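# Hang the ball-filled basket by its cord on the peg

## Task

Lift the shallow basket by its cord loop and hook that loop over the peg on the stand so the basket hangs as close to level as possible; the job counts only if every ball is still inside the basket at the end, nothing has gone off the table, and the basket stays hung once the robot lets go.

## Robot and tools

Robot: two six-joint arms, left_arm and right_arm, each ending in a two-finger parallel gripper with a camera on its wrist. Their bases sit near (+0.027, +0.229, 0) m for left_arm and (-0.026, -0.238, 0) m for right_arm, each turned very slightly about z. A loose object may occasionally get a short shove from outside.

Frame: every position, orientation, velocity and offset uses the scene frame. Its origin is at table-top height, halfway between the nominal bases; +x points out over the table, +y toward left_arm, +z up. The arm names do not match left and right in the images. On each gripper the fingers point along its own +z and close along its own y. end_effector_position is the spot between the finger pads, just under 1 cm behind the tips. Reported poses can be off by a few centimetres, more at long reach; weight and friction can leave a hand low, short or tilted, so check pose and tilt after each motion.

execute_actions(actions, cameras): actions is a list of actions; each action is a table of up to 15 rows, one row per 1/30 s step, and a short table repeats its final row to fill 15 steps. Every row holds 14 numbers in [-1, 1] covering both arms even if one is idle: left_arm dx, dy, dz, rx, ry, rz, opening, then right_arm in the same order. dx..rz are offsets, not poses: each is measured from that arm's Hand target as it stood when the action began, along scene axes, and each row counts from that same start, not from the row before. Because the next action starts from the new Hand target, sending an offset again moves the hand further. Scale: 1.0 equals 0.6 m of travel or 180 degrees. rx, ry, rz form a single rotation vector, turning about the Hand target point. Six zeros re-request the current Hand target. opening is absolute, not an offset: +1 fully open (about 87 mm between pads), +0.5 about 69 mm, 0 about 43 mm, -0.5 about 18 mm, -1 shut. Writing 0 for opening is a real command, so repeat the present opening to leave a gripper as it is. To grip firmly, command roughly 0.04 below the grip_measured reading at first contact. cameras is a list of names (cam_high, cam_low, cam_left_wrist, cam_right_wrist), ["all"], or []; images appear by default only when actions is empty.

move(target, speed, blend, opening_speed, blocking, cameras): drives each gripper along a straight line. target is one 14-number row laid out as above, or a list of up to 15 such rows; every row is an offset from the Hand targets at the start of the move, not from the previous row. speed is metres per second, 0.002 to 2.9, default 0.25 (rotation up to twice that in rad/s), one value or one per row. blend is a corner radius in metres for lists; 0 means halt at each row. opening_speed is the rate of finger change per second on the -1..+1 scale, at least 0.2. blocking=false returns after about 0.5 s while motion goes on. Paths last at least 0.5 s and are cut off after 10 s; they do not avoid obstacles or the other arm. Faster motion means more lag, more drift and harder contact. Do not route a hand close to its own arm's base; go around it.

wait(seconds): 0 to 10 s, arms hold their last command. stop(): brakes a running move. zoom_image(camera, region): region [x0, y0, x1, y1] in pixels of that camera's latest image, at most 504 by 504; images are 672x504. read_manual(section): licence text only, default "licences". finished_scene(scene): give the current scene's integer number; it ends the scene for good, so call it only once the basket hangs stably on its own.

Results: end_effector_position (m) and end_effector_quat_wxyz per gripper; Hand target, the last commanded pose after clipping, which the next offsets start from; Tool commands; grip_measured on the command scale (may be off by about 0.043); Joint positions (last entry is gripper 0 closed to 1 open), Joint velocities (may be omitted when all are only noise), Joint torques (numbers 1-3 wrap at ±28 N m). A move adds a line such as move: done, off_target, moving, held or fault; limits=paced means the pose was clipped, limits=held that steps were withheld. Orientation commands are limited to 40 degrees from the measured orientation per step. A hand resting short of its target does not improve by waiting; resend the gap as an offset. An arm blocked by contact keeps pushing until you command its target back past the gripper.

Avoid: contact between the two arms or grippers (the clearance check does not cover grippers or wrist cameras), closing one gripper on the other's fingers, fast impacts with the stand, table or fixed items, releasing anything still moving, dropping the basket or spilling balls, anything leaving the table, strain on the wrist-camera cables, and long stretched or blocked poses that heat motors. MOTOR HOT appears near 75 °C; at 90 °C an OVER-TEMPERATURE FAULT folds that arm away for the rest of the scene, and at 100 °C the arm goes limp.

Each tool is called after "Emit:" as a command line: name --argument value for each argument, lists and objects as JSON in quotes; but a table of rows of numbers goes row by row, as --pt "numbers of a row", without its own name.

## Session

Emit:
execute_actions --actions '[]'

Emit:
zoom_image --camera "cam_high" --region '[230, 150, 520, 350]'

Emit:
zoom_image --camera "cam_low" --region '[290, 150, 450, 310]'

Scene clock: 0.00 s.
left_arm: end_effector_position=(+0.4241, +0.2525, +0.0688) grip_measured=+1.000 end_effector_quat_wxyz=(+0.601, -0.050, +0.791, +0.103) | right_arm: end_effector_position=(+0.3639, -0.2311, +0.0615) grip_measured=+0.962 end_effector_quat_wxyz=(+0.596, -0.001, +0.802, +0.021)
Joint positions: left_arm=[-0.109 1.585 0.405 0.907 -0.297 0.025 1] | right_arm=[0.023 1.553 0.369 0.892 -0.036 0.023 0.981]
Joint velocities: within noise
Joint torques (N m): no reading
Heat: left arm: 31 °C; right arm: 36 °C.
Hand target: left_arm +0.4258, +0.2523, +0.0721; +0.604, -0.051, +0.789, +0.103 | right_arm +0.3645, -0.2311, +0.0624; +0.596, -0.001, +0.803, +0.021
Tool commands: left_gripper/opening=+1.0 right_gripper/opening=+1.0
camera_calibration:
cam_left_wrist: T_world_to_cam=[[0.22493, -0.969845, -0.0938434, 0.153385], [-0.896988, -0.168488, -0.408686, 0.470585], [0.380551, 0.176102, -0.907838, 0.0000933667], [0, 0, 0, 1]] pos_world=[0.387572, 0.228031, 0.2068]
cam_right_wrist: T_world_to_cam=[[0.0261987, -0.999041, -0.0350826, -0.239645], [-0.923456, -0.0107475, -0.383555, 0.377857], [0.38281, 0.0424459, -0.922852, 0.0705266], [0, 0, 0, 1]] pos_world=[0.328215, -0.238348, 0.201607]

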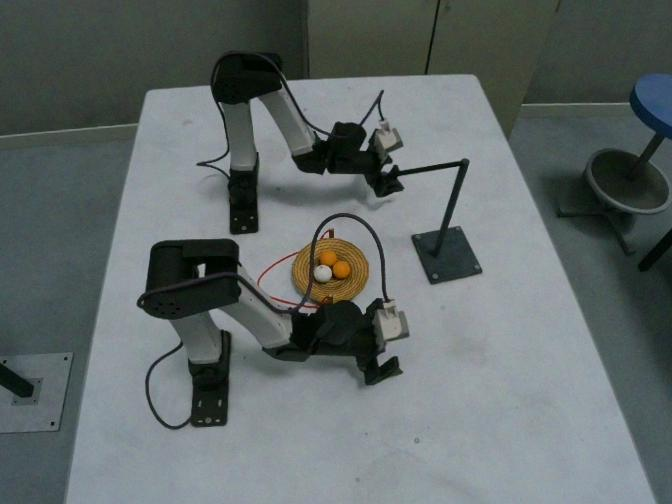

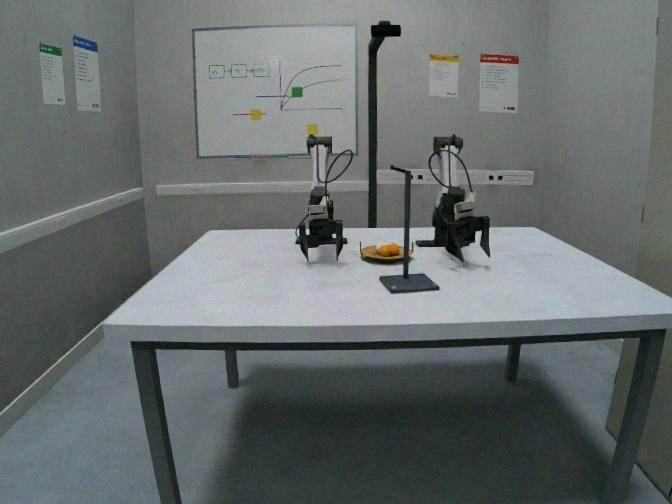

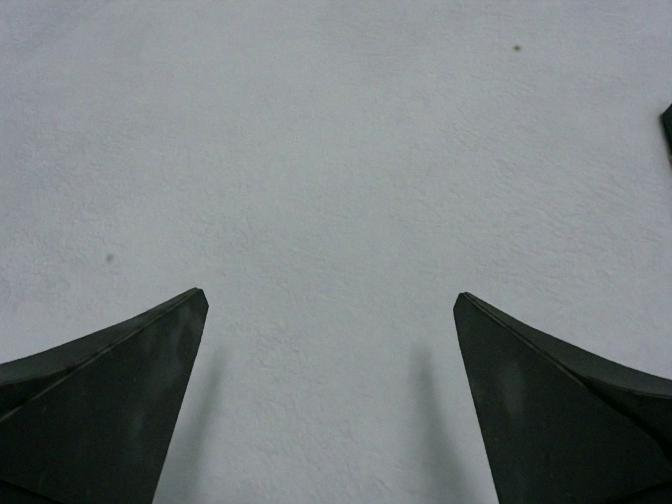

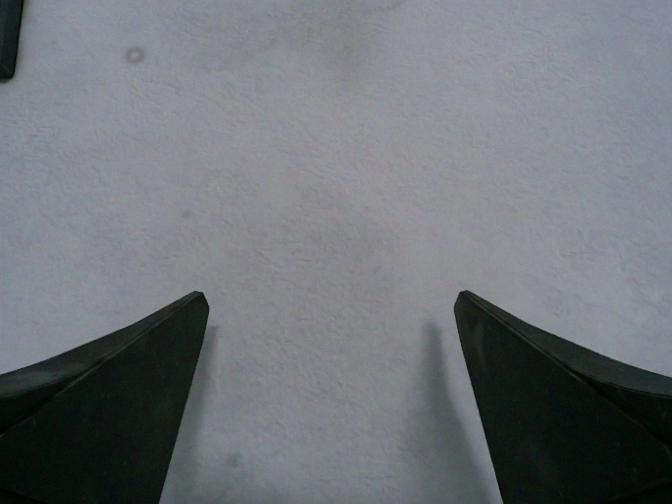

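Scaled by 1.738 from the camera's 672x504 image, which has a finer 960x720 frame.

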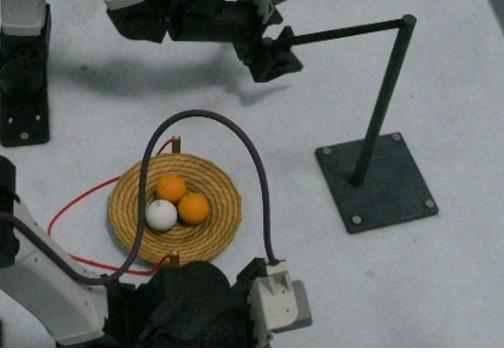

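Scaled by 3.150 from the camera's 672x504 image, which has a finer 960x720 frame.

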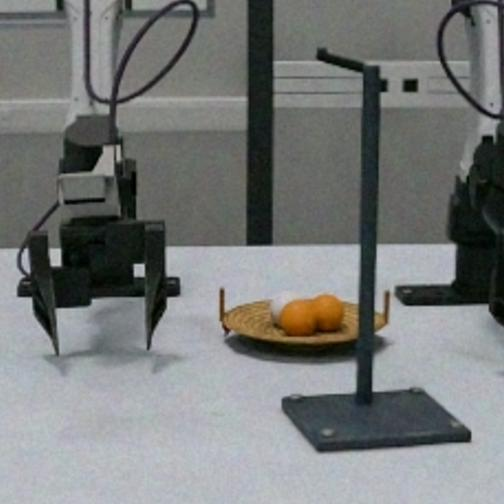

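Emit:
zoom_image --camera "cam_high" --region '[250, 220, 350, 320]'

Emit:
zoom_image --camera "cam_high" --region '[370, 140, 480, 220]'

Scaled by 5.040 from the camera's 672x504 image, which has a finer 960x720 frame.

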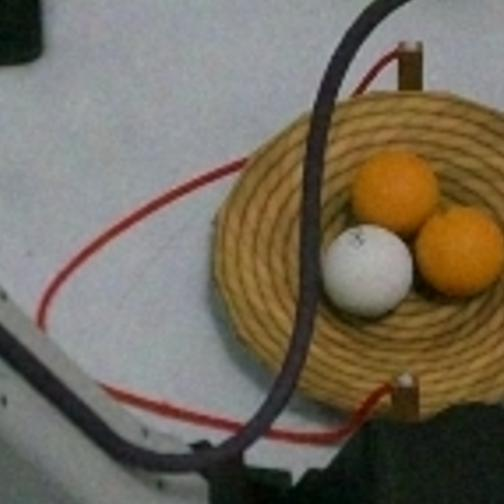

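Scaled by 4.582 from the camera's 672x504 image, which has a finer 960x720 frame.

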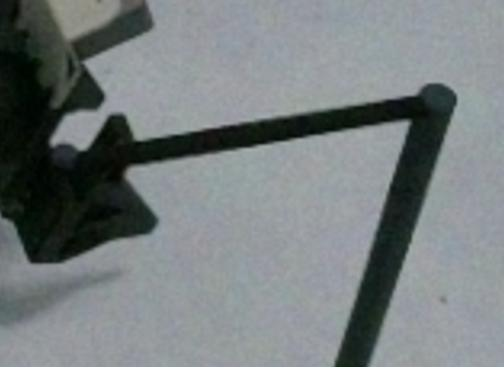

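Emit:
move --pt "-0.343 -0.087 0.247 0.117 0.149 -0.192 0 -0.0825 -0.327 0.113 0 0 -0.167 0" --pt "-0.51 -0.354 0.213 0.25 0.316 -0.408 0 -0.0825 -0.327 0.113 0 0 -0.167 0" --pt "-0.592 -0.47 0.14 0.2937 0.3715 -0.4796 0 -0.0825 -0.327 0.113 0 0 -0.167 0" --blend '[0.04,0.04,0]' --cameras '["cam_high","cam_left_wrist"]'

Emit:
zoom_image --camera "cam_high" --region '[250, 220, 350, 320]'

Scene clock: 53.33 s.
left_arm: end_effector_position=(+0.0728, -0.0239, +0.1547) grip_measured=+0.000 end_effector_quat_wxyz=(+0.002, +0.738, +0.674, +0.007) | right_arm: end_effector_position=(+0.3115, -0.4233, +0.1156) grip_measured=+0.000 end_effector_quat_wxyz=(+0.571, +0.207, +0.784, -0.130)
Joint positions: left_arm=[-1.473 1.678 1.549 -1.446 -0.015 0.223 0.5] | right_arm=[-0.497 1.292 0.492 0.48 -0.035 0.023 0.5]
Joint torques (N m): left_arm=[-0.05 -5.61 7.94 0.43 0.16 0.23] | right_arm=[-0.84 -5.31 9.44 2.12 0.09 0.05]
Heat: left arm: 38 °C; right arm: 39 °C.
Hand target: left_arm +0.0706, -0.0296, +0.1561; +0.000, +0.743, +0.669, +0.000 | right_arm +0.3150, -0.4273, +0.1302; +0.581, +0.207, +0.776, -0.134
Off the commanded pose: left_arm 0.006 m, 1 deg | right_arm 0.016 m, 2 deg.
move: off_target (right_arm)
camera_calibration:
cam_left_wrist: T_world_to_cam=[[-0.996563, 0.0763083, -0.0322488, 0.0768593], [0.0226321, 0.625247, 0.780098, -0.0878392], [0.0796914, 0.776687, -0.624825, 0.252895], [0, 0, 0, 1]] pos_world=[0.0584296, -0.147364, 0.229017]
Images, in order (width x height): cam_high 672x504, cam_left_wrist 672x504.

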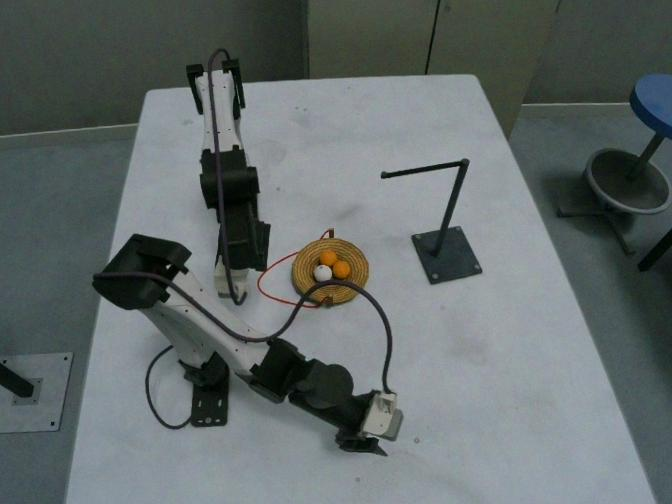

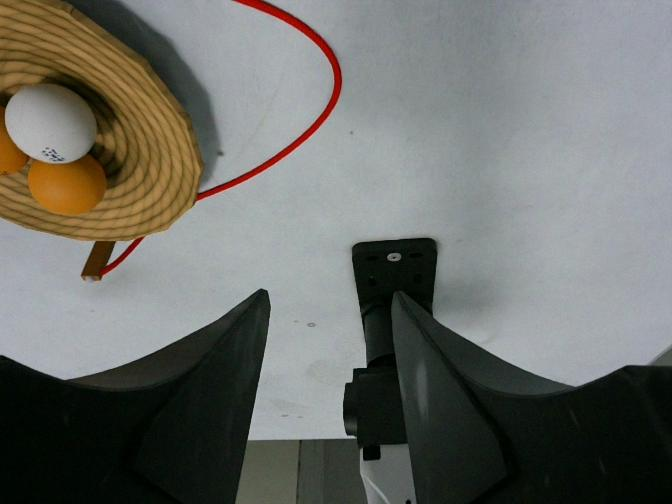

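Scaled by 5.040 from the camera's 672x504 image, which has a finer 960x720 frame.

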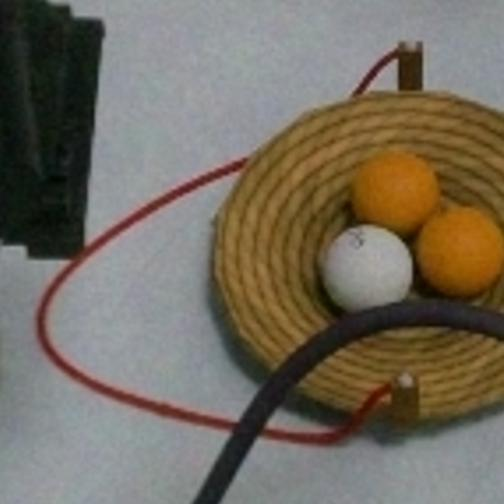

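Emit:
move --target '[0.0048,0.0343,-0.235,0,0,0,-0.3,0,0,0,0,0,0,0]' --speed 0.15 --cameras '["cam_left_wrist"]'

Scene clock: 105.17 s.
left_arm: end_effector_position=(+0.0741, -0.0102, +0.0228) grip_measured=-0.300 end_effector_quat_wxyz=(+0.009, +0.742, +0.671, +0.002) | right_arm: end_effector_position=(+0.3114, -0.4233, +0.1155) grip_measured=+0.000 end_effector_quat_wxyz=(+0.571, +0.207, +0.784, -0.130)
Joint positions: left_arm=[-1.463 1.688 1.026 -0.896 -0.014 0.242 0.35] | right_arm=[-0.497 1.292 0.492 0.48 -0.035 0.023 0.5]
Joint torques (N m): left_arm=[0.75 -4.94 4.62 0.69 0.17 0.23] | right_arm=[-0.49 -5.23 9.52 2.19 0.06 -0.02]
Heat: left arm: 44 °C; right arm: 43 °C.
Hand target: left_arm +0.0735, -0.0091, +0.0151; +0.000, +0.743, +0.669, +0.000 | right_arm +0.3150, -0.4273, +0.1301; +0.581, +0.207, +0.776, -0.134
Off the commanded pose: left_arm 0.008 m, 1 deg | right_arm 0.016 m, 2 deg.
move: off_target (right_arm)
camera_calibration:
cam_left_wrist: T_world_to_cam=[[-0.995736, 0.0851869, -0.0354073, 0.0729603], [0.0272882, 0.638615, 0.769043, 0.00652583], [0.088124, 0.764797, -0.638216, 0.159263], [0, 0, 0, 1]] pos_world=[0.0584362, -0.132186, 0.0992086]
Images, in order (width x height): cam_left_wrist 672x504.

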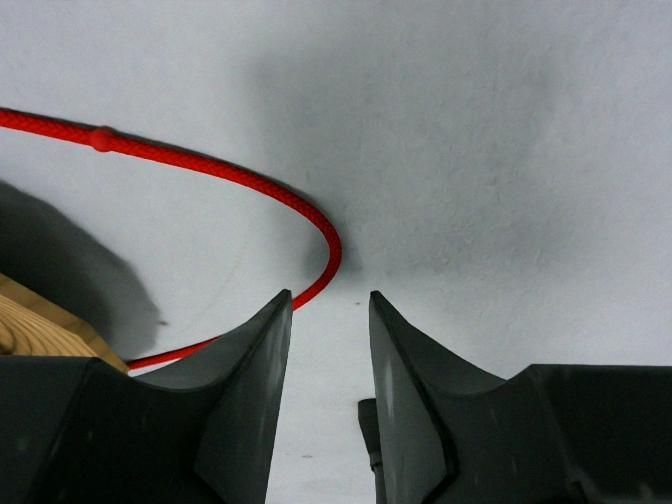

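Emit:
move --target '[0,0.0117,-0.0175,0,0,0,-0.3,0,0,0,0,0,0,0]' --speed 0.08 --cameras '["cam_left_wrist"]'

Emit:
zoom_image --camera "cam_left_wrist" --region '[240, 210, 420, 360]'

Scene clock: 133.80 s.
left_arm: end_effector_position=(+0.0738, -0.0015, +0.0114) grip_measured=-0.300 end_effector_quat_wxyz=(+0.004, +0.741, +0.671, +0.005) | right_arm: end_effector_position=(+0.3114, -0.4233, +0.1155) grip_measured=+0.000 end_effector_quat_wxyz=(+0.571, +0.207, +0.784, -0.130)
Joint positions: left_arm=[-1.459 1.688 0.975 -0.856 -0.014 0.245 0.35] | right_arm=[-0.497 1.292 0.492 0.48 -0.035 0.023 0.5]
Joint torques (N m): left_arm=[0.73 -5.27 4.4 0.74 0.17 0.23] | right_arm=[-0.72 -5.3 9.25 2.12 0.07 0.03]
Heat: left arm: 40 °C; right arm: 44 °C.
Hand target: left_arm +0.0734, -0.0021, +0.0046; +0.000, +0.743, +0.669, +0.000 | right_arm +0.3150, -0.4273, +0.1301; +0.581, +0.207, +0.776, -0.134
Off the commanded pose: left_arm 0.007 m, 1 deg | right_arm 0.016 m, 2 deg.
move: off_target (right_arm)
camera_calibration:
cam_left_wrist: T_world_to_cam=[[-0.995871, 0.0848133, -0.0323606, 0.0715394], [0.0283913, 0.629604, 0.776398, 0.00947485], [0.0862232, 0.772273, -0.629412, 0.145462], [0, 0, 0, 1]] pos_world=[0.0584329, -0.124369, 0.0865143]
Images, in order (width x height): cam_left_wrist 672x504.

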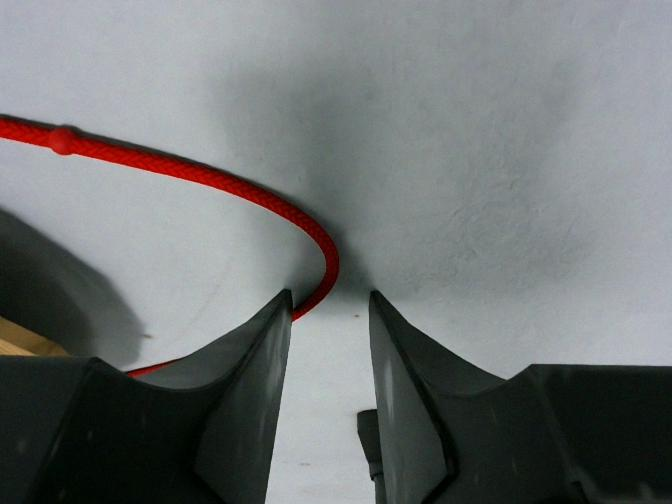

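Scaled by 2.800 from the camera's 672x504 image, which has a finer 960x720 frame.

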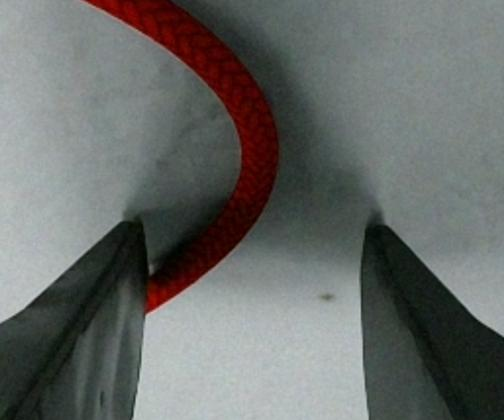

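Emit:
move --target '[0,-0.003,0.004,0,0,0,-0.98,0,0,0,0,0,0,0]' --opening_speed 0.8 --speed 0.03 --cameras '["cam_left_wrist"]'

Scene clock: 139.03 s.
left_arm: end_effector_position=(+0.0740, -0.0019, +0.0114) grip_measured=-0.889 end_effector_quat_wxyz=(+0.005, +0.742, +0.671, +0.005) | right_arm: end_effector_position=(+0.3114, -0.4233, +0.1155) grip_measured=+0.000 end_effector_quat_wxyz=(+0.571, +0.207, +0.784, -0.130)
Joint positions: left_arm=[-1.459 1.688 0.975 -0.855 -0.014 0.247 0.055] | right_arm=[-0.497 1.292 0.492 0.48 -0.035 0.023 0.5]
Joint torques (N m): left_arm=[0.64 -5.08 5.44 0.62 0.16 0.21] | right_arm=[-0.59 -5.33 9.68 2.17 0.11 0.04]
Heat: left arm: 39 °C; right arm: 45 °C.
Hand target: left_arm +0.0734, -0.0039, +0.0070; +0.000, +0.743, +0.669, +0.000 | right_arm +0.3150, -0.4273, +0.1301; +0.581, +0.207, +0.776, -0.134
Off the commanded pose: left_arm 0.005 m, 1 deg | right_arm 0.016 m, 2 deg.
move: off_target (right_arm)
camera_calibration:
cam_left_wrist: T_world_to_cam=[[-0.995734, 0.0862792, -0.0326999, 0.0716738], [0.029184, 0.630712, 0.775468, 0.00976285], [0.0875311, 0.771206, -0.630539, 0.145654], [0, 0, 0, 1]] pos_world=[0.0583338, -0.124671, 0.0866136]
Images, in order (width x height): cam_left_wrist 672x504.

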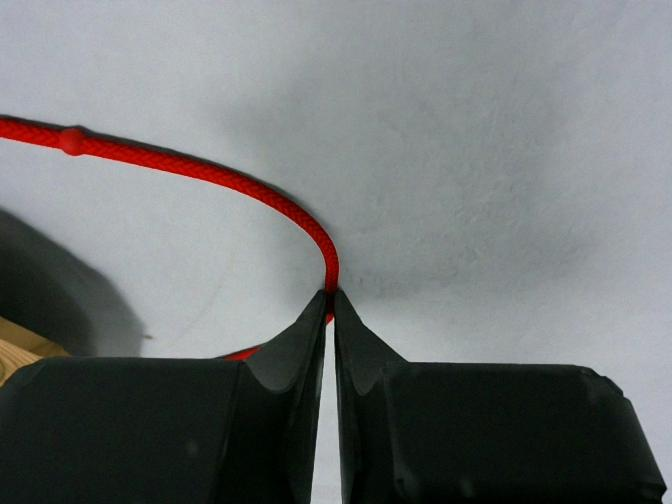

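Emit:
move --pt "0.144 0.0065 0.188 -0.0084 -0.0796 0 -0.98 0 0 0 0 0 0 0" --pt "0.28 0.01 0.272 -0.0261 -0.2486 0 -0.98 0 0 0 0 0 0 0" --pt "0.28 0.01 0.413 -0.0261 -0.2486 0 -0.98 0 0 0 0 0 0 0" --speed '[0.15,0.15,0.08]' --blend '[0.04,0.02,0]' --cameras '["cam_left_wrist","cam_low","cam_high"]'

Emit:
zoom_image --camera "cam_low" --region '[330, 150, 450, 270]'

Scene clock: 149.33 s.
left_arm: end_effector_position=(+0.2381, +0.0008, +0.2487) grip_measured=-0.889 end_effector_quat_wxyz=(+0.284, +0.689, +0.619, +0.248) | right_arm: end_effector_position=(+0.3114, -0.4233, +0.1155) grip_measured=+0.000 end_effector_quat_wxyz=(+0.571, +0.207, +0.784, -0.130)
Joint positions: left_arm=[-1.286 1.484 1.511 -1.203 -0.684 0.568 0.055] | right_arm=[-0.497 1.292 0.492 0.48 -0.035 0.023 0.5]
Joint torques (N m): left_arm=[0.72 -4.94 8.32 1.07 -0.46 0.13] | right_arm=[-0.72 -5.39 9.5 2.09 0.09 0.03]
Heat: left arm: 40 °C; right arm: 45 °C.
Hand target: left_arm +0.2414, +0.0021, +0.2547; +0.284, +0.687, +0.618, +0.256 | right_arm +0.3150, -0.4273, +0.1301; +0.581, +0.207, +0.776, -0.134
Off the commanded pose: left_arm 0.007 m, 1 deg | right_arm 0.016 m, 2 deg.
move: off_target (right_arm)
camera_calibration:
cam_left_wrist: T_world_to_cam=[[-0.70025, 0.0566026, -0.71165, 0.341141], [-0.485034, 0.69372, 0.532441, 0.00195139], [0.523824, 0.718017, -0.458324, 0.13223], [0, 0, 0, 1]] pos_world=[0.170565, -0.115606, 0.302338]
Images, in order (width x height): cam_high 672x504, cam_low 672x504, cam_left_wrist 672x504.

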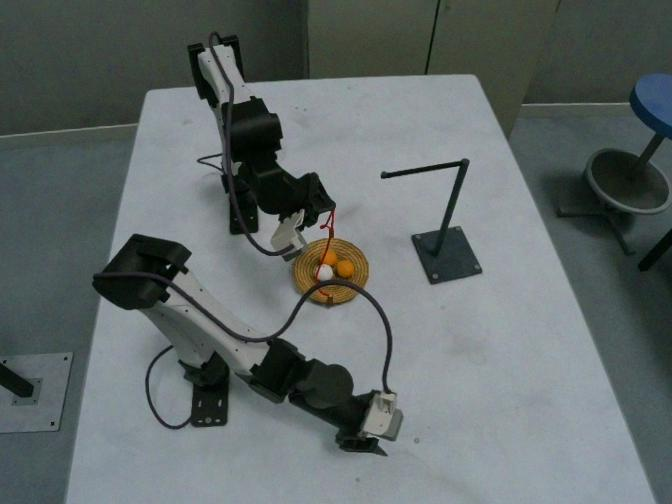

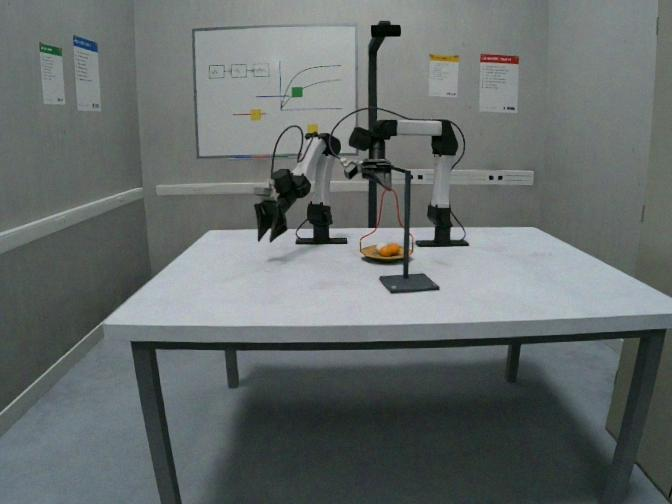

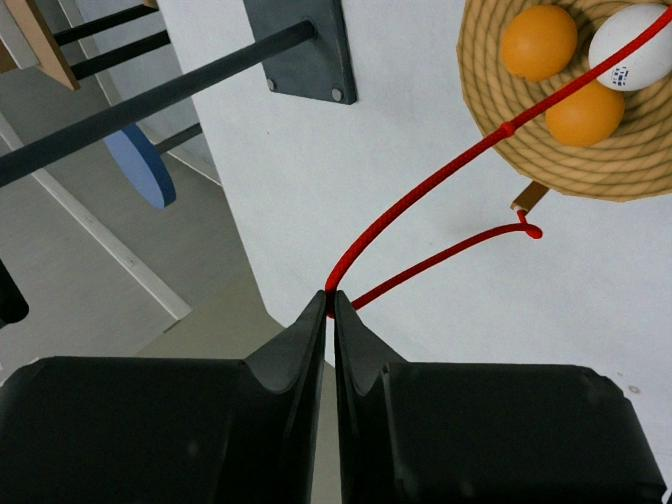

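Scaled by 4.200 from the camera's 672x504 image, which has a finer 960x720 frame.

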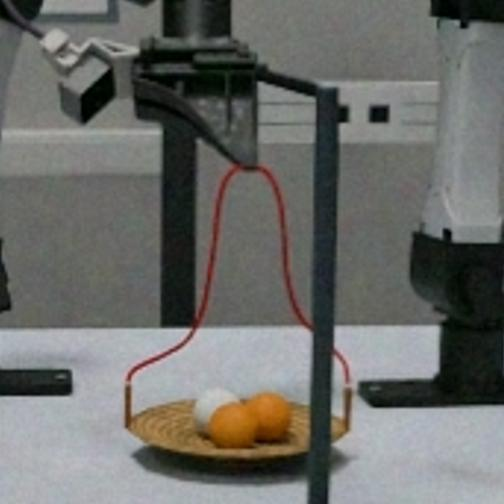

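Emit:
move --target '[0,-0.014,0.015,0,0,0,-0.98,0,0,0,0,0,0,0]' --speed 0.05 --cameras '["cam_low"]'

Emit:
zoom_image --camera "cam_low" --region '[330, 150, 450, 270]'

Scene clock: 156.77 s.
left_arm: end_effector_position=(+0.2399, -0.0040, +0.2603) grip_measured=-0.889 end_effector_quat_wxyz=(+0.285, +0.688, +0.619, +0.249) | right_arm: end_effector_position=(+0.3114, -0.4233, +0.1155) grip_measured=+0.000 end_effector_quat_wxyz=(+0.571, +0.207, +0.784, -0.130)
Joint positions: left_arm=[-1.286 1.515 1.586 -1.245 -0.686 0.568 0.055] | right_arm=[-0.497 1.292 0.492 0.48 -0.035 0.023 0.5]
Joint torques (N m): left_arm=[-0.08 -4.16 8.5 1.07 -0.48 0] | right_arm=[-0.91 -5.34 9.74 2.16 0.03 -0.04]
Heat: left arm: 42 °C; right arm: 45 °C.
Hand target: left_arm +0.2414, -0.0063, +0.2638; +0.284, +0.687, +0.618, +0.256 | right_arm +0.3150, -0.4273, +0.1301; +0.581, +0.207, +0.776, -0.134
Off the commanded pose: left_arm 0.004 m, 1 deg | right_arm 0.016 m, 2 deg.
move: off_target (right_arm)
Images, in order (width x height): cam_low 672x504.

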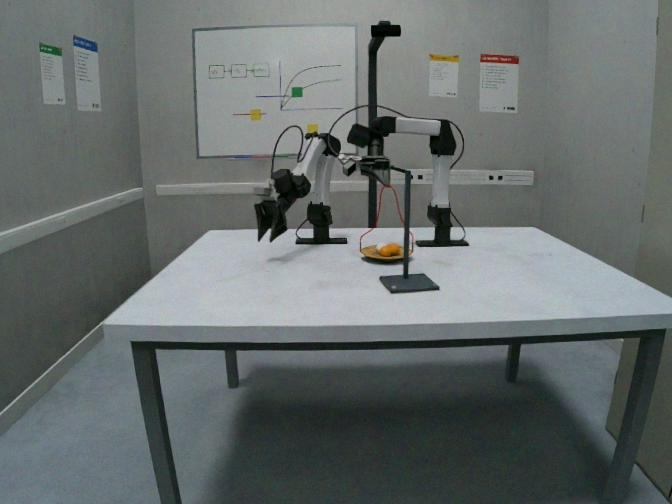

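Scaled by 4.200 from the camera's 672x504 image, which has a finer 960x720 frame.

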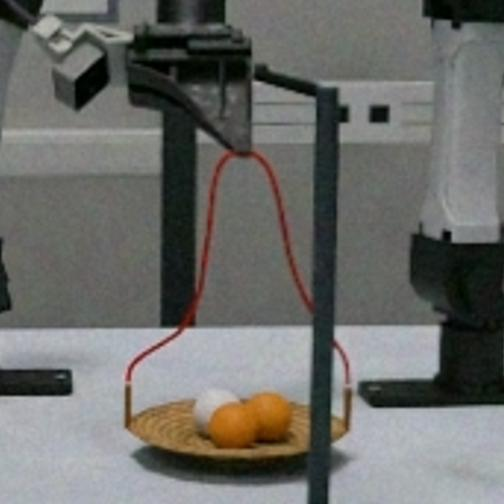

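Emit:
move --target '[0,-0.007,0.017,0,0,0,-0.98,0,0,0,0,0,0,0]' --speed 0.05 --cameras '["cam_low"]'

Emit:
zoom_image --camera "cam_low" --region '[330, 150, 450, 270]'

Scene clock: 164.53 s.
left_arm: end_effector_position=(+0.2401, -0.0075, +0.2703) grip_measured=-0.889 end_effector_quat_wxyz=(+0.283, +0.690, +0.618, +0.250) | right_arm: end_effector_position=(+0.3114, -0.4233, +0.1155) grip_measured=+0.000 end_effector_quat_wxyz=(+0.571, +0.207, +0.784, -0.130)
Joint positions: left_arm=[-1.289 1.544 1.657 -1.295 -0.687 0.568 0.055] | right_arm=[-0.497 1.292 0.492 0.48 -0.035 0.023 0.5]
Joint torques (N m): left_arm=[-0.18 -4.36 8.47 1.09 -0.49 -0.05] | right_arm=[-0.76 -5.49 9.5 2.11 0.08 0.02]
Heat: left arm: 42 °C; right arm: 46 °C.
Hand target: left_arm +0.2414, -0.0105, +0.2741; +0.284, +0.687, +0.618, +0.256 | right_arm +0.3150, -0.4273, +0.1302; +0.581, +0.207, +0.776, -0.134
Off the commanded pose: left_arm 0.005 m, 1 deg | right_arm 0.016 m, 2 deg.
move: off_target (right_arm)
Images, in order (width x height): cam_low 672x504.

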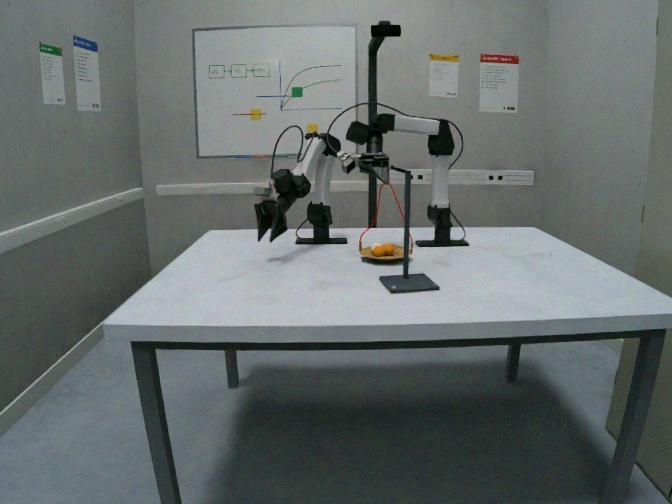

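Scaled by 4.200 from the camera's 672x504 image, which has a finer 960x720 frame.

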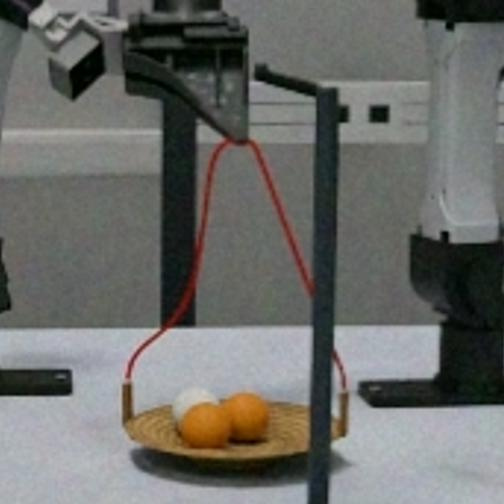

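Emit:
move --target '[0,-0.006,0.02,0,0,0,-0.98,0,0,0,0,0,0,0]' --speed 0.05 --cameras '["cam_low"]'

Emit:
zoom_image --camera "cam_low" --region '[330, 150, 450, 270]'

Scene clock: 171.60 s.
left_arm: end_effector_position=(+0.2403, -0.0109, +0.2818) grip_measured=-0.889 end_effector_quat_wxyz=(+0.281, +0.690, +0.618, +0.250) | right_arm: end_effector_position=(+0.3114, -0.4233, +0.1155) grip_measured=+0.000 end_effector_quat_wxyz=(+0.571, +0.207, +0.784, -0.130)
Joint positions: left_arm=[-1.292 1.578 1.741 -1.35 -0.687 0.562 0.055] | right_arm=[-0.497 1.292 0.492 0.48 -0.035 0.023 0.5]
Joint torques (N m): left_arm=[-0.29 -4.64 8.42 1.08 -0.5 -0.03] | right_arm=[-0.8 -5.35 9.42 2.17 0.07 0.01]
Heat: left arm: 44 °C; right arm: 46 °C.
Hand target: left_arm +0.2414, -0.0141, +0.2861; +0.284, +0.687, +0.618, +0.256 | right_arm +0.3150, -0.4273, +0.1302; +0.581, +0.207, +0.776, -0.134
Off the commanded pose: left_arm 0.005 m, 1 deg | right_arm 0.016 m, 2 deg.
move: off_target (right_arm)
Images, in order (width x height): cam_low 672x504.

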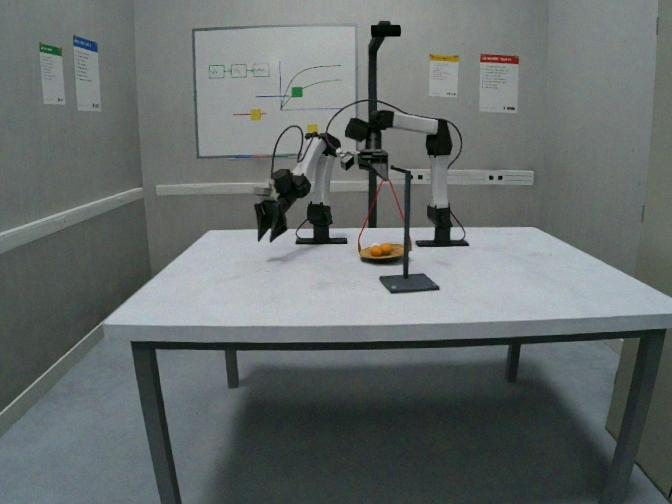

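Scaled by 4.200 from the camera's 672x504 image, which has a finer 960x720 frame.

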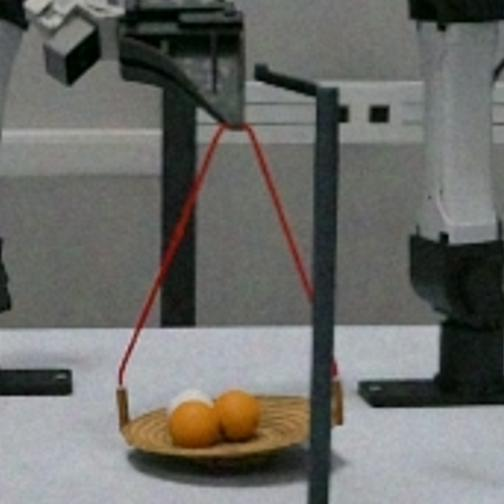

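Emit:
move --pt "0 0 0.09 0 0 0 -1 0 0 0 0 0 0 0" --pt "0.104 0.05 0.128 0 0 0.083 -1 0 0 0 0 0 0 0" --speed '[0.07,0.07]' --blend '[0.03,0]' --cameras '["cam_high","cam_low","cam_left_wrist"]'

Emit:
zoom_image --camera "cam_low" --region '[330, 150, 450, 270]'

Emit:
zoom_image --camera "cam_high" --region '[300, 150, 480, 310]'

Scene clock: 186.87 s.
left_arm: end_effector_position=(+0.2984, +0.0144, +0.3569) grip_measured=-0.889 end_effector_quat_wxyz=(+0.308, +0.608, +0.678, +0.274) | right_arm: end_effector_position=(+0.3114, -0.4233, +0.1155) grip_measured=+0.000 end_effector_quat_wxyz=(+0.571, +0.207, +0.784, -0.130)
Joint positions: left_arm=[-1.098 1.757 2.246 -1.553 -0.715 0.592 0.055] | right_arm=[-0.497 1.292 0.492 0.48 -0.035 0.023 0.5]
Joint torques (N m): left_arm=[0.62 -5.48 7.51 1.34 -0.63 0.21] | right_arm=[-0.77 -5.31 9.55 2.12 0.09 0.05]
Heat: left arm: 47 °C; right arm: 46 °C.
Hand target: left_arm +0.3038, +0.0159, +0.3628; +0.248, +0.600, +0.702, +0.291 | right_arm +0.3150, -0.4273, +0.1302; +0.581, +0.207, +0.776, -0.134
Off the commanded pose: left_arm 0.008 m, 8 deg | right_arm 0.016 m, 2 deg.
joint sent to its limit (left arm) — joint 4 (wrist pitch), lower limit. The joint targets are off in orientation, not in position.
move: off_target (left_arm, right_arm); blend cut to 0.027 m at target 1
camera_calibration:
cam_left_wrist: T_world_to_cam=[[-0.641202, -0.123586, -0.757355, 0.460891], [-0.642462, 0.626179, 0.441749, 0.04453], [0.419645, 0.769822, -0.480907, 0.178793], [0, 0, 0, 1]] pos_world=[0.249104, -0.108563, 0.41537]
Images, in order (width x height): cam_high 672x504, cam_low 672x504, cam_left_wrist 672x504.

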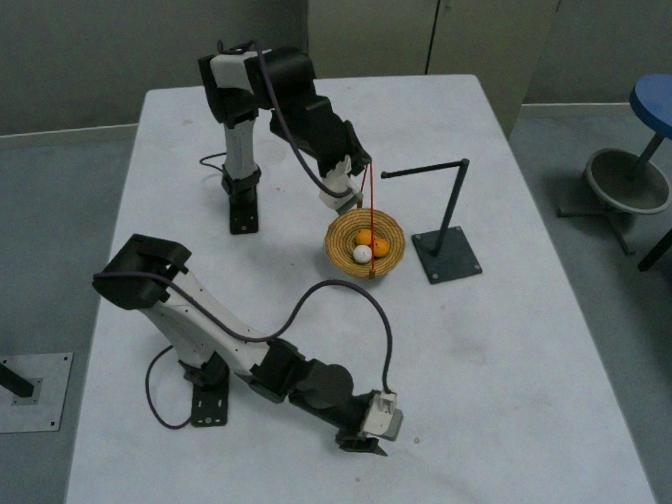

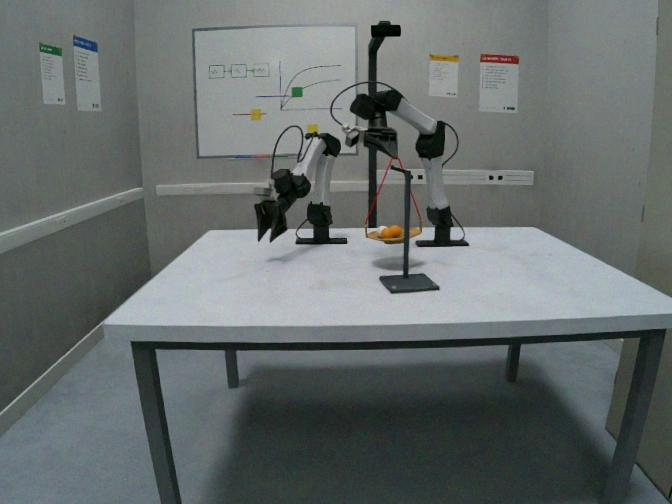

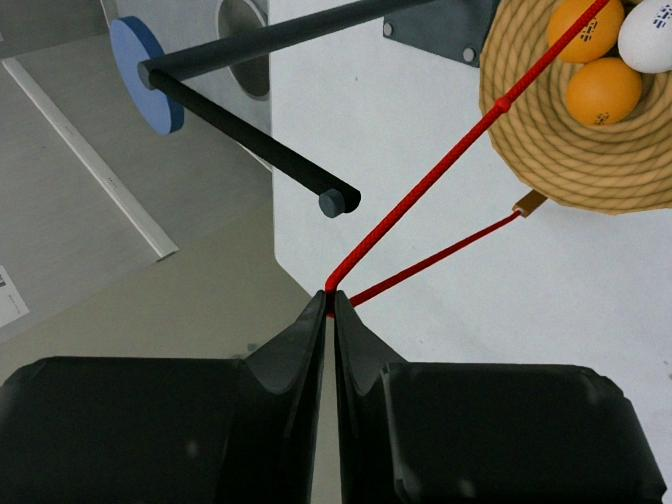

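Scaled by 4.200 from the camera's 672x504 image, which has a finer 960x720 frame.

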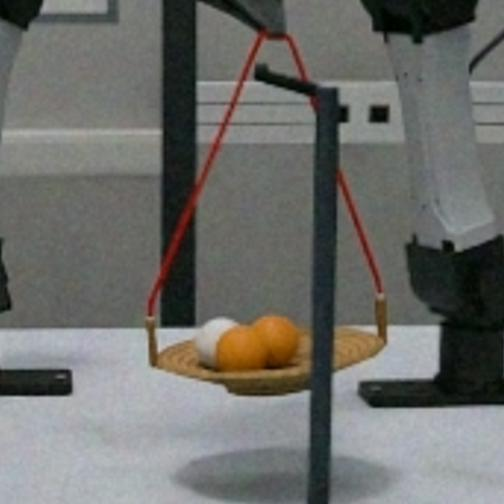

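Scaled by 2.800 from the camera's 672x504 image, which has a finer 960x720 frame.

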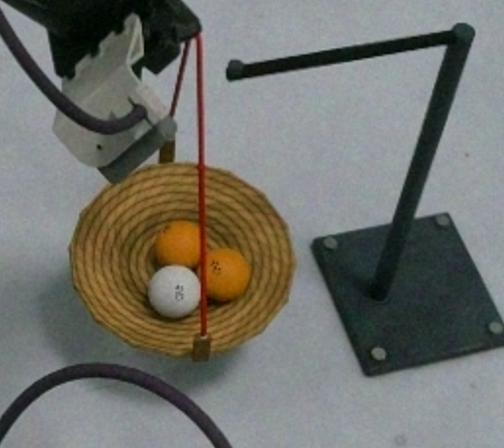

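Emit:
move --target '[0.116,0.002,-0.005,0,0,0,-1,0,0,0,0,0,0,0]' --speed 0.06 --cameras '["cam_high","cam_low","cam_left_wrist"]'

Emit:
zoom_image --camera "cam_low" --region '[330, 150, 450, 270]'

Emit:
zoom_image --camera "cam_high" --region '[350, 130, 480, 230]'

Emit:
zoom_image --camera "cam_left_wrist" --region '[260, 160, 460, 320]'

Scene clock: 209.53 s.
left_arm: end_effector_position=(+0.3694, +0.0187, +0.3588) grip_measured=-0.889 end_effector_quat_wxyz=(+0.289, +0.600, +0.685, +0.296) | right_arm: end_effector_position=(+0.3114, -0.4233, +0.1155) grip_measured=+0.000 end_effector_quat_wxyz=(+0.571, +0.207, +0.784, -0.130)
Joint positions: left_arm=[-0.918 1.975 2.54 -1.556 -0.665 0.76 0.055] | right_arm=[-0.497 1.292 0.492 0.48 -0.035 0.023 0.5]
Joint torques (N m): left_arm=[0.55 -7.2 7.23 1.49 -0.29 0.22] | right_arm=[-0.69 -5.27 9.73 2.19 0.01 -0.04]
Heat: left arm: 47 °C; right arm: 47 °C.
Hand target: left_arm +0.3733, +0.0170, +0.3598; +0.248, +0.600, +0.702, +0.291 | right_arm +0.3150, -0.4273, +0.1302; +0.581, +0.207, +0.776, -0.134
Off the commanded pose: left_arm 0.004 m, 5 deg | right_arm 0.016 m, 2 deg.
joint sent to its limit (left arm) — joint 4 (wrist pitch), lower limit. The joint targets are off in orientation, not in position.
move: off_target (left_arm, right_arm)
camera_calibration:
cam_left_wrist: T_world_to_cam=[[-0.635002, -0.118675, -0.763341, 0.5082], [-0.669116, 0.578332, 0.466707, 0.0884076], [0.386078, 0.807123, -0.44665, 0.146017], [0, 0, 0, 1]] pos_world=[0.325489, -0.108672, 0.411888]
Images, in order (width x height): cam_high 672x504, cam_low 672x504, cam_left_wrist 672x504.

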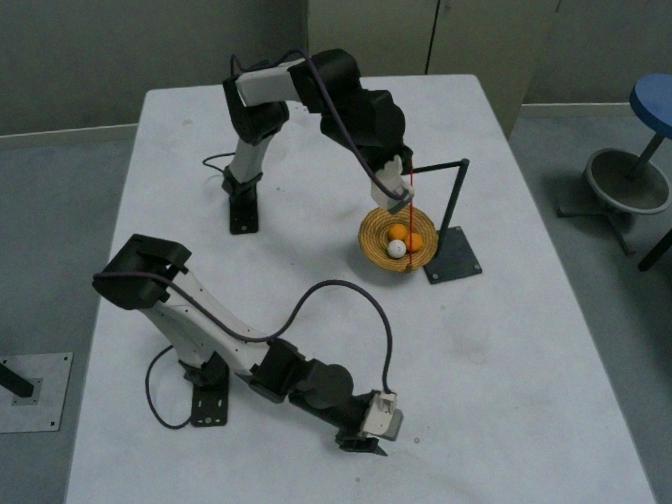

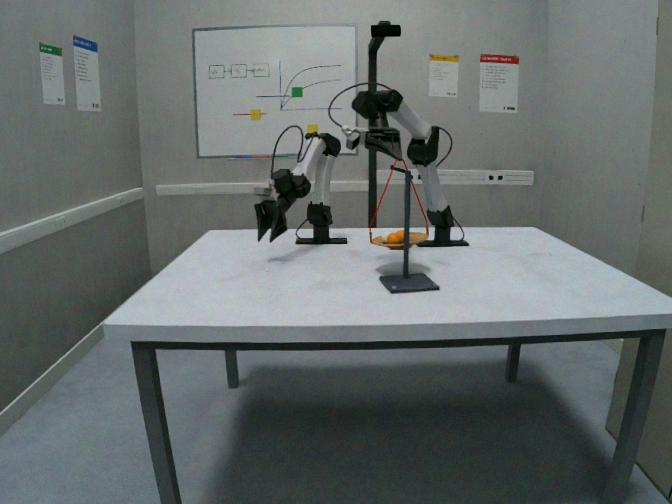

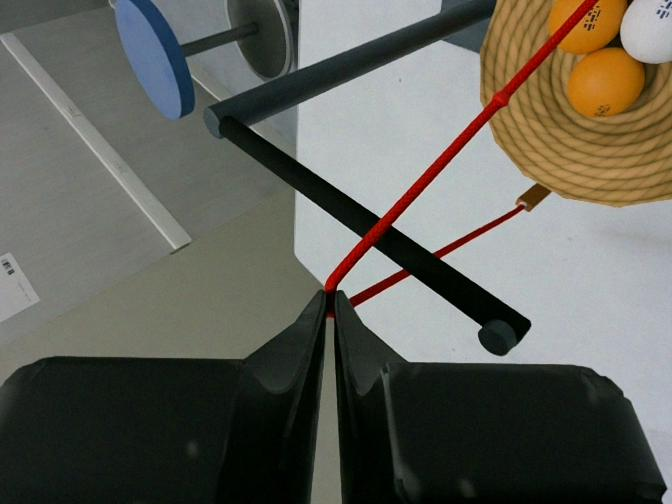

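Scaled by 4.200 from the camera's 672x504 image, which has a finer 960x720 frame.

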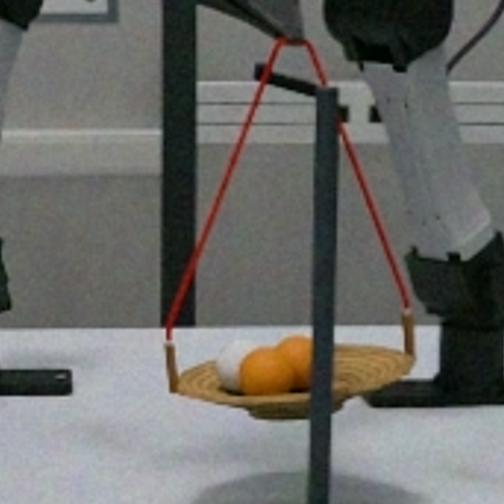

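Scaled by 3.877 from the camera's 672x504 image, which has a finer 960x720 frame.

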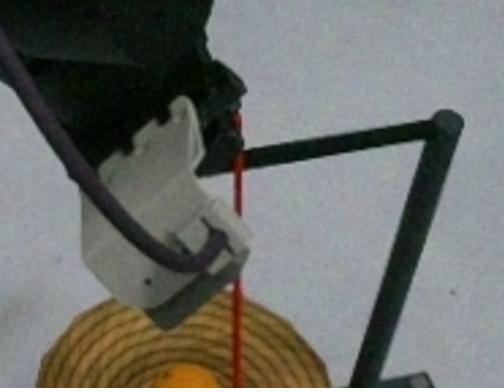

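Scaled by 2.520 from the camera's 672x504 image, which has a finer 960x720 frame.

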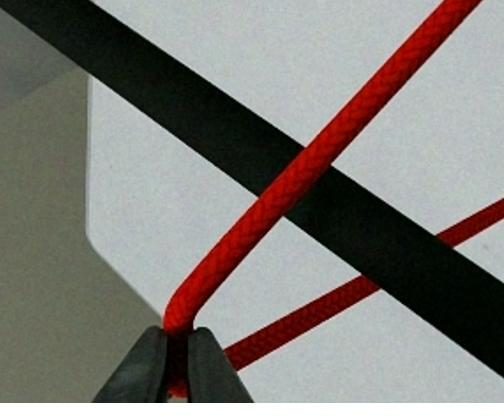

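Emit:
move --pt "-0.0017 0.01 0 0 0 0 -1 0 0 0 0 0 0 0" --pt "-0.0017 0.01 -0.035 0 0 0 -1 0 0 0 0 0 0 0" --speed 0.05 --cameras '["cam_low","cam_left_wrist"]'

Emit:
zoom_image --camera "cam_low" --region '[375, 145, 425, 185]'

Emit:
zoom_image --camera "cam_left_wrist" --region '[260, 160, 460, 320]'

Scene clock: 246.00 s.
left_arm: end_effector_position=(+0.3707, +0.0213, +0.3433) grip_measured=-0.889 end_effector_quat_wxyz=(+0.267, +0.602, +0.694, +0.291) | right_arm: end_effector_position=(+0.3114, -0.4233, +0.1155) grip_measured=+0.000 end_effector_quat_wxyz=(+0.571, +0.207, +0.784, -0.130)
Joint positions: left_arm=[-0.905 1.975 2.489 -1.556 -0.648 0.741 0.055] | right_arm=[-0.497 1.292 0.492 0.48 -0.035 0.023 0.5]
Joint torques (N m): left_arm=[0.77 -8.47 4.37 1.42 -0.3 -0.02] | right_arm=[-0.73 -5.56 9.42 2.14 0.03 0.05]
Heat: left arm: 44 °C; right arm: 48 °C.
Hand target: left_arm +0.3724, +0.0231, +0.3389; +0.248, +0.600, +0.702, +0.291 | right_arm +0.3150, -0.4273, +0.1302; +0.581, +0.207, +0.776, -0.134
Off the commanded pose: left_arm 0.005 m, 2 deg | right_arm 0.016 m, 2 deg.
joint sent to its limit (left arm) — joint 4 (wrist pitch), lower limit. The joint targets still meet the commanded pose.
move: off_target (right_arm)
camera_calibration:
cam_left_wrist: T_world_to_cam=[[-0.664931, -0.118352, -0.737468, 0.499726], [-0.658316, 0.559282, 0.503808, 0.0787266], [0.352826, 0.820485, -0.449797, 0.149608], [0, 0, 0, 1]] pos_world=[0.331324, -0.107638, 0.396162]
Images, in order (width x height): cam_low 672x504, cam_left_wrist 672x504.

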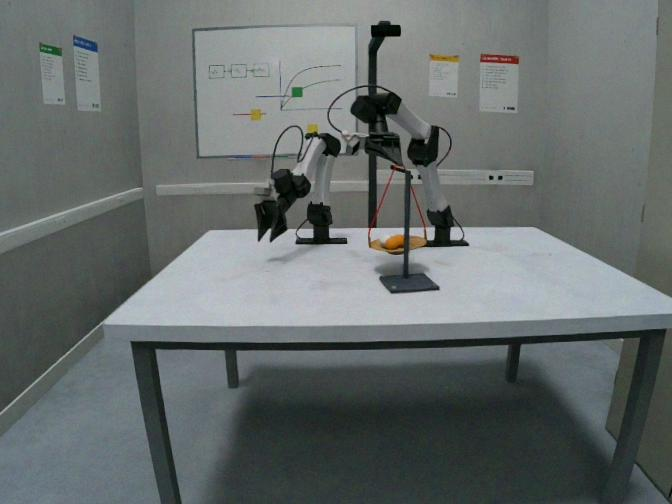

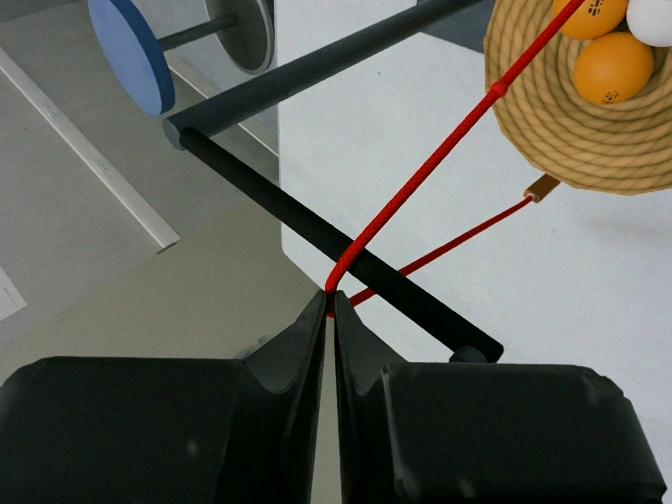

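Scaled by 10.080 from the camera's 672x504 image, which has a finer 960x720 frame.

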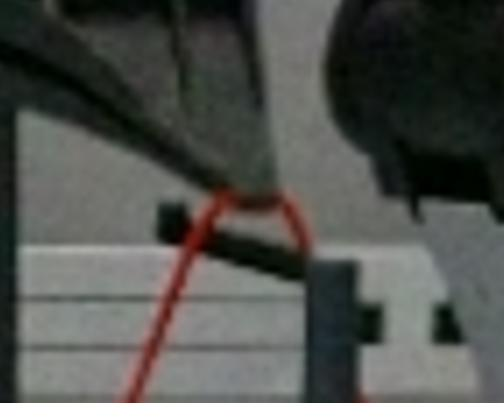

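Scaled by 2.520 from the camera's 672x504 image, which has a finer 960x720 frame.

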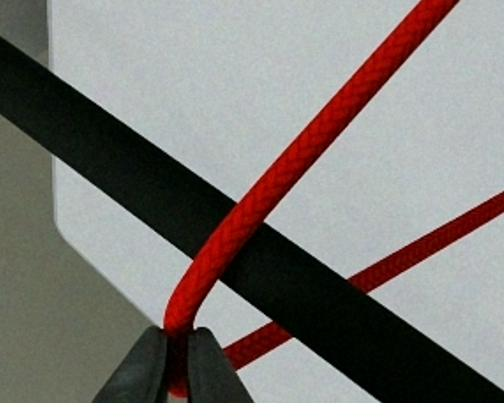

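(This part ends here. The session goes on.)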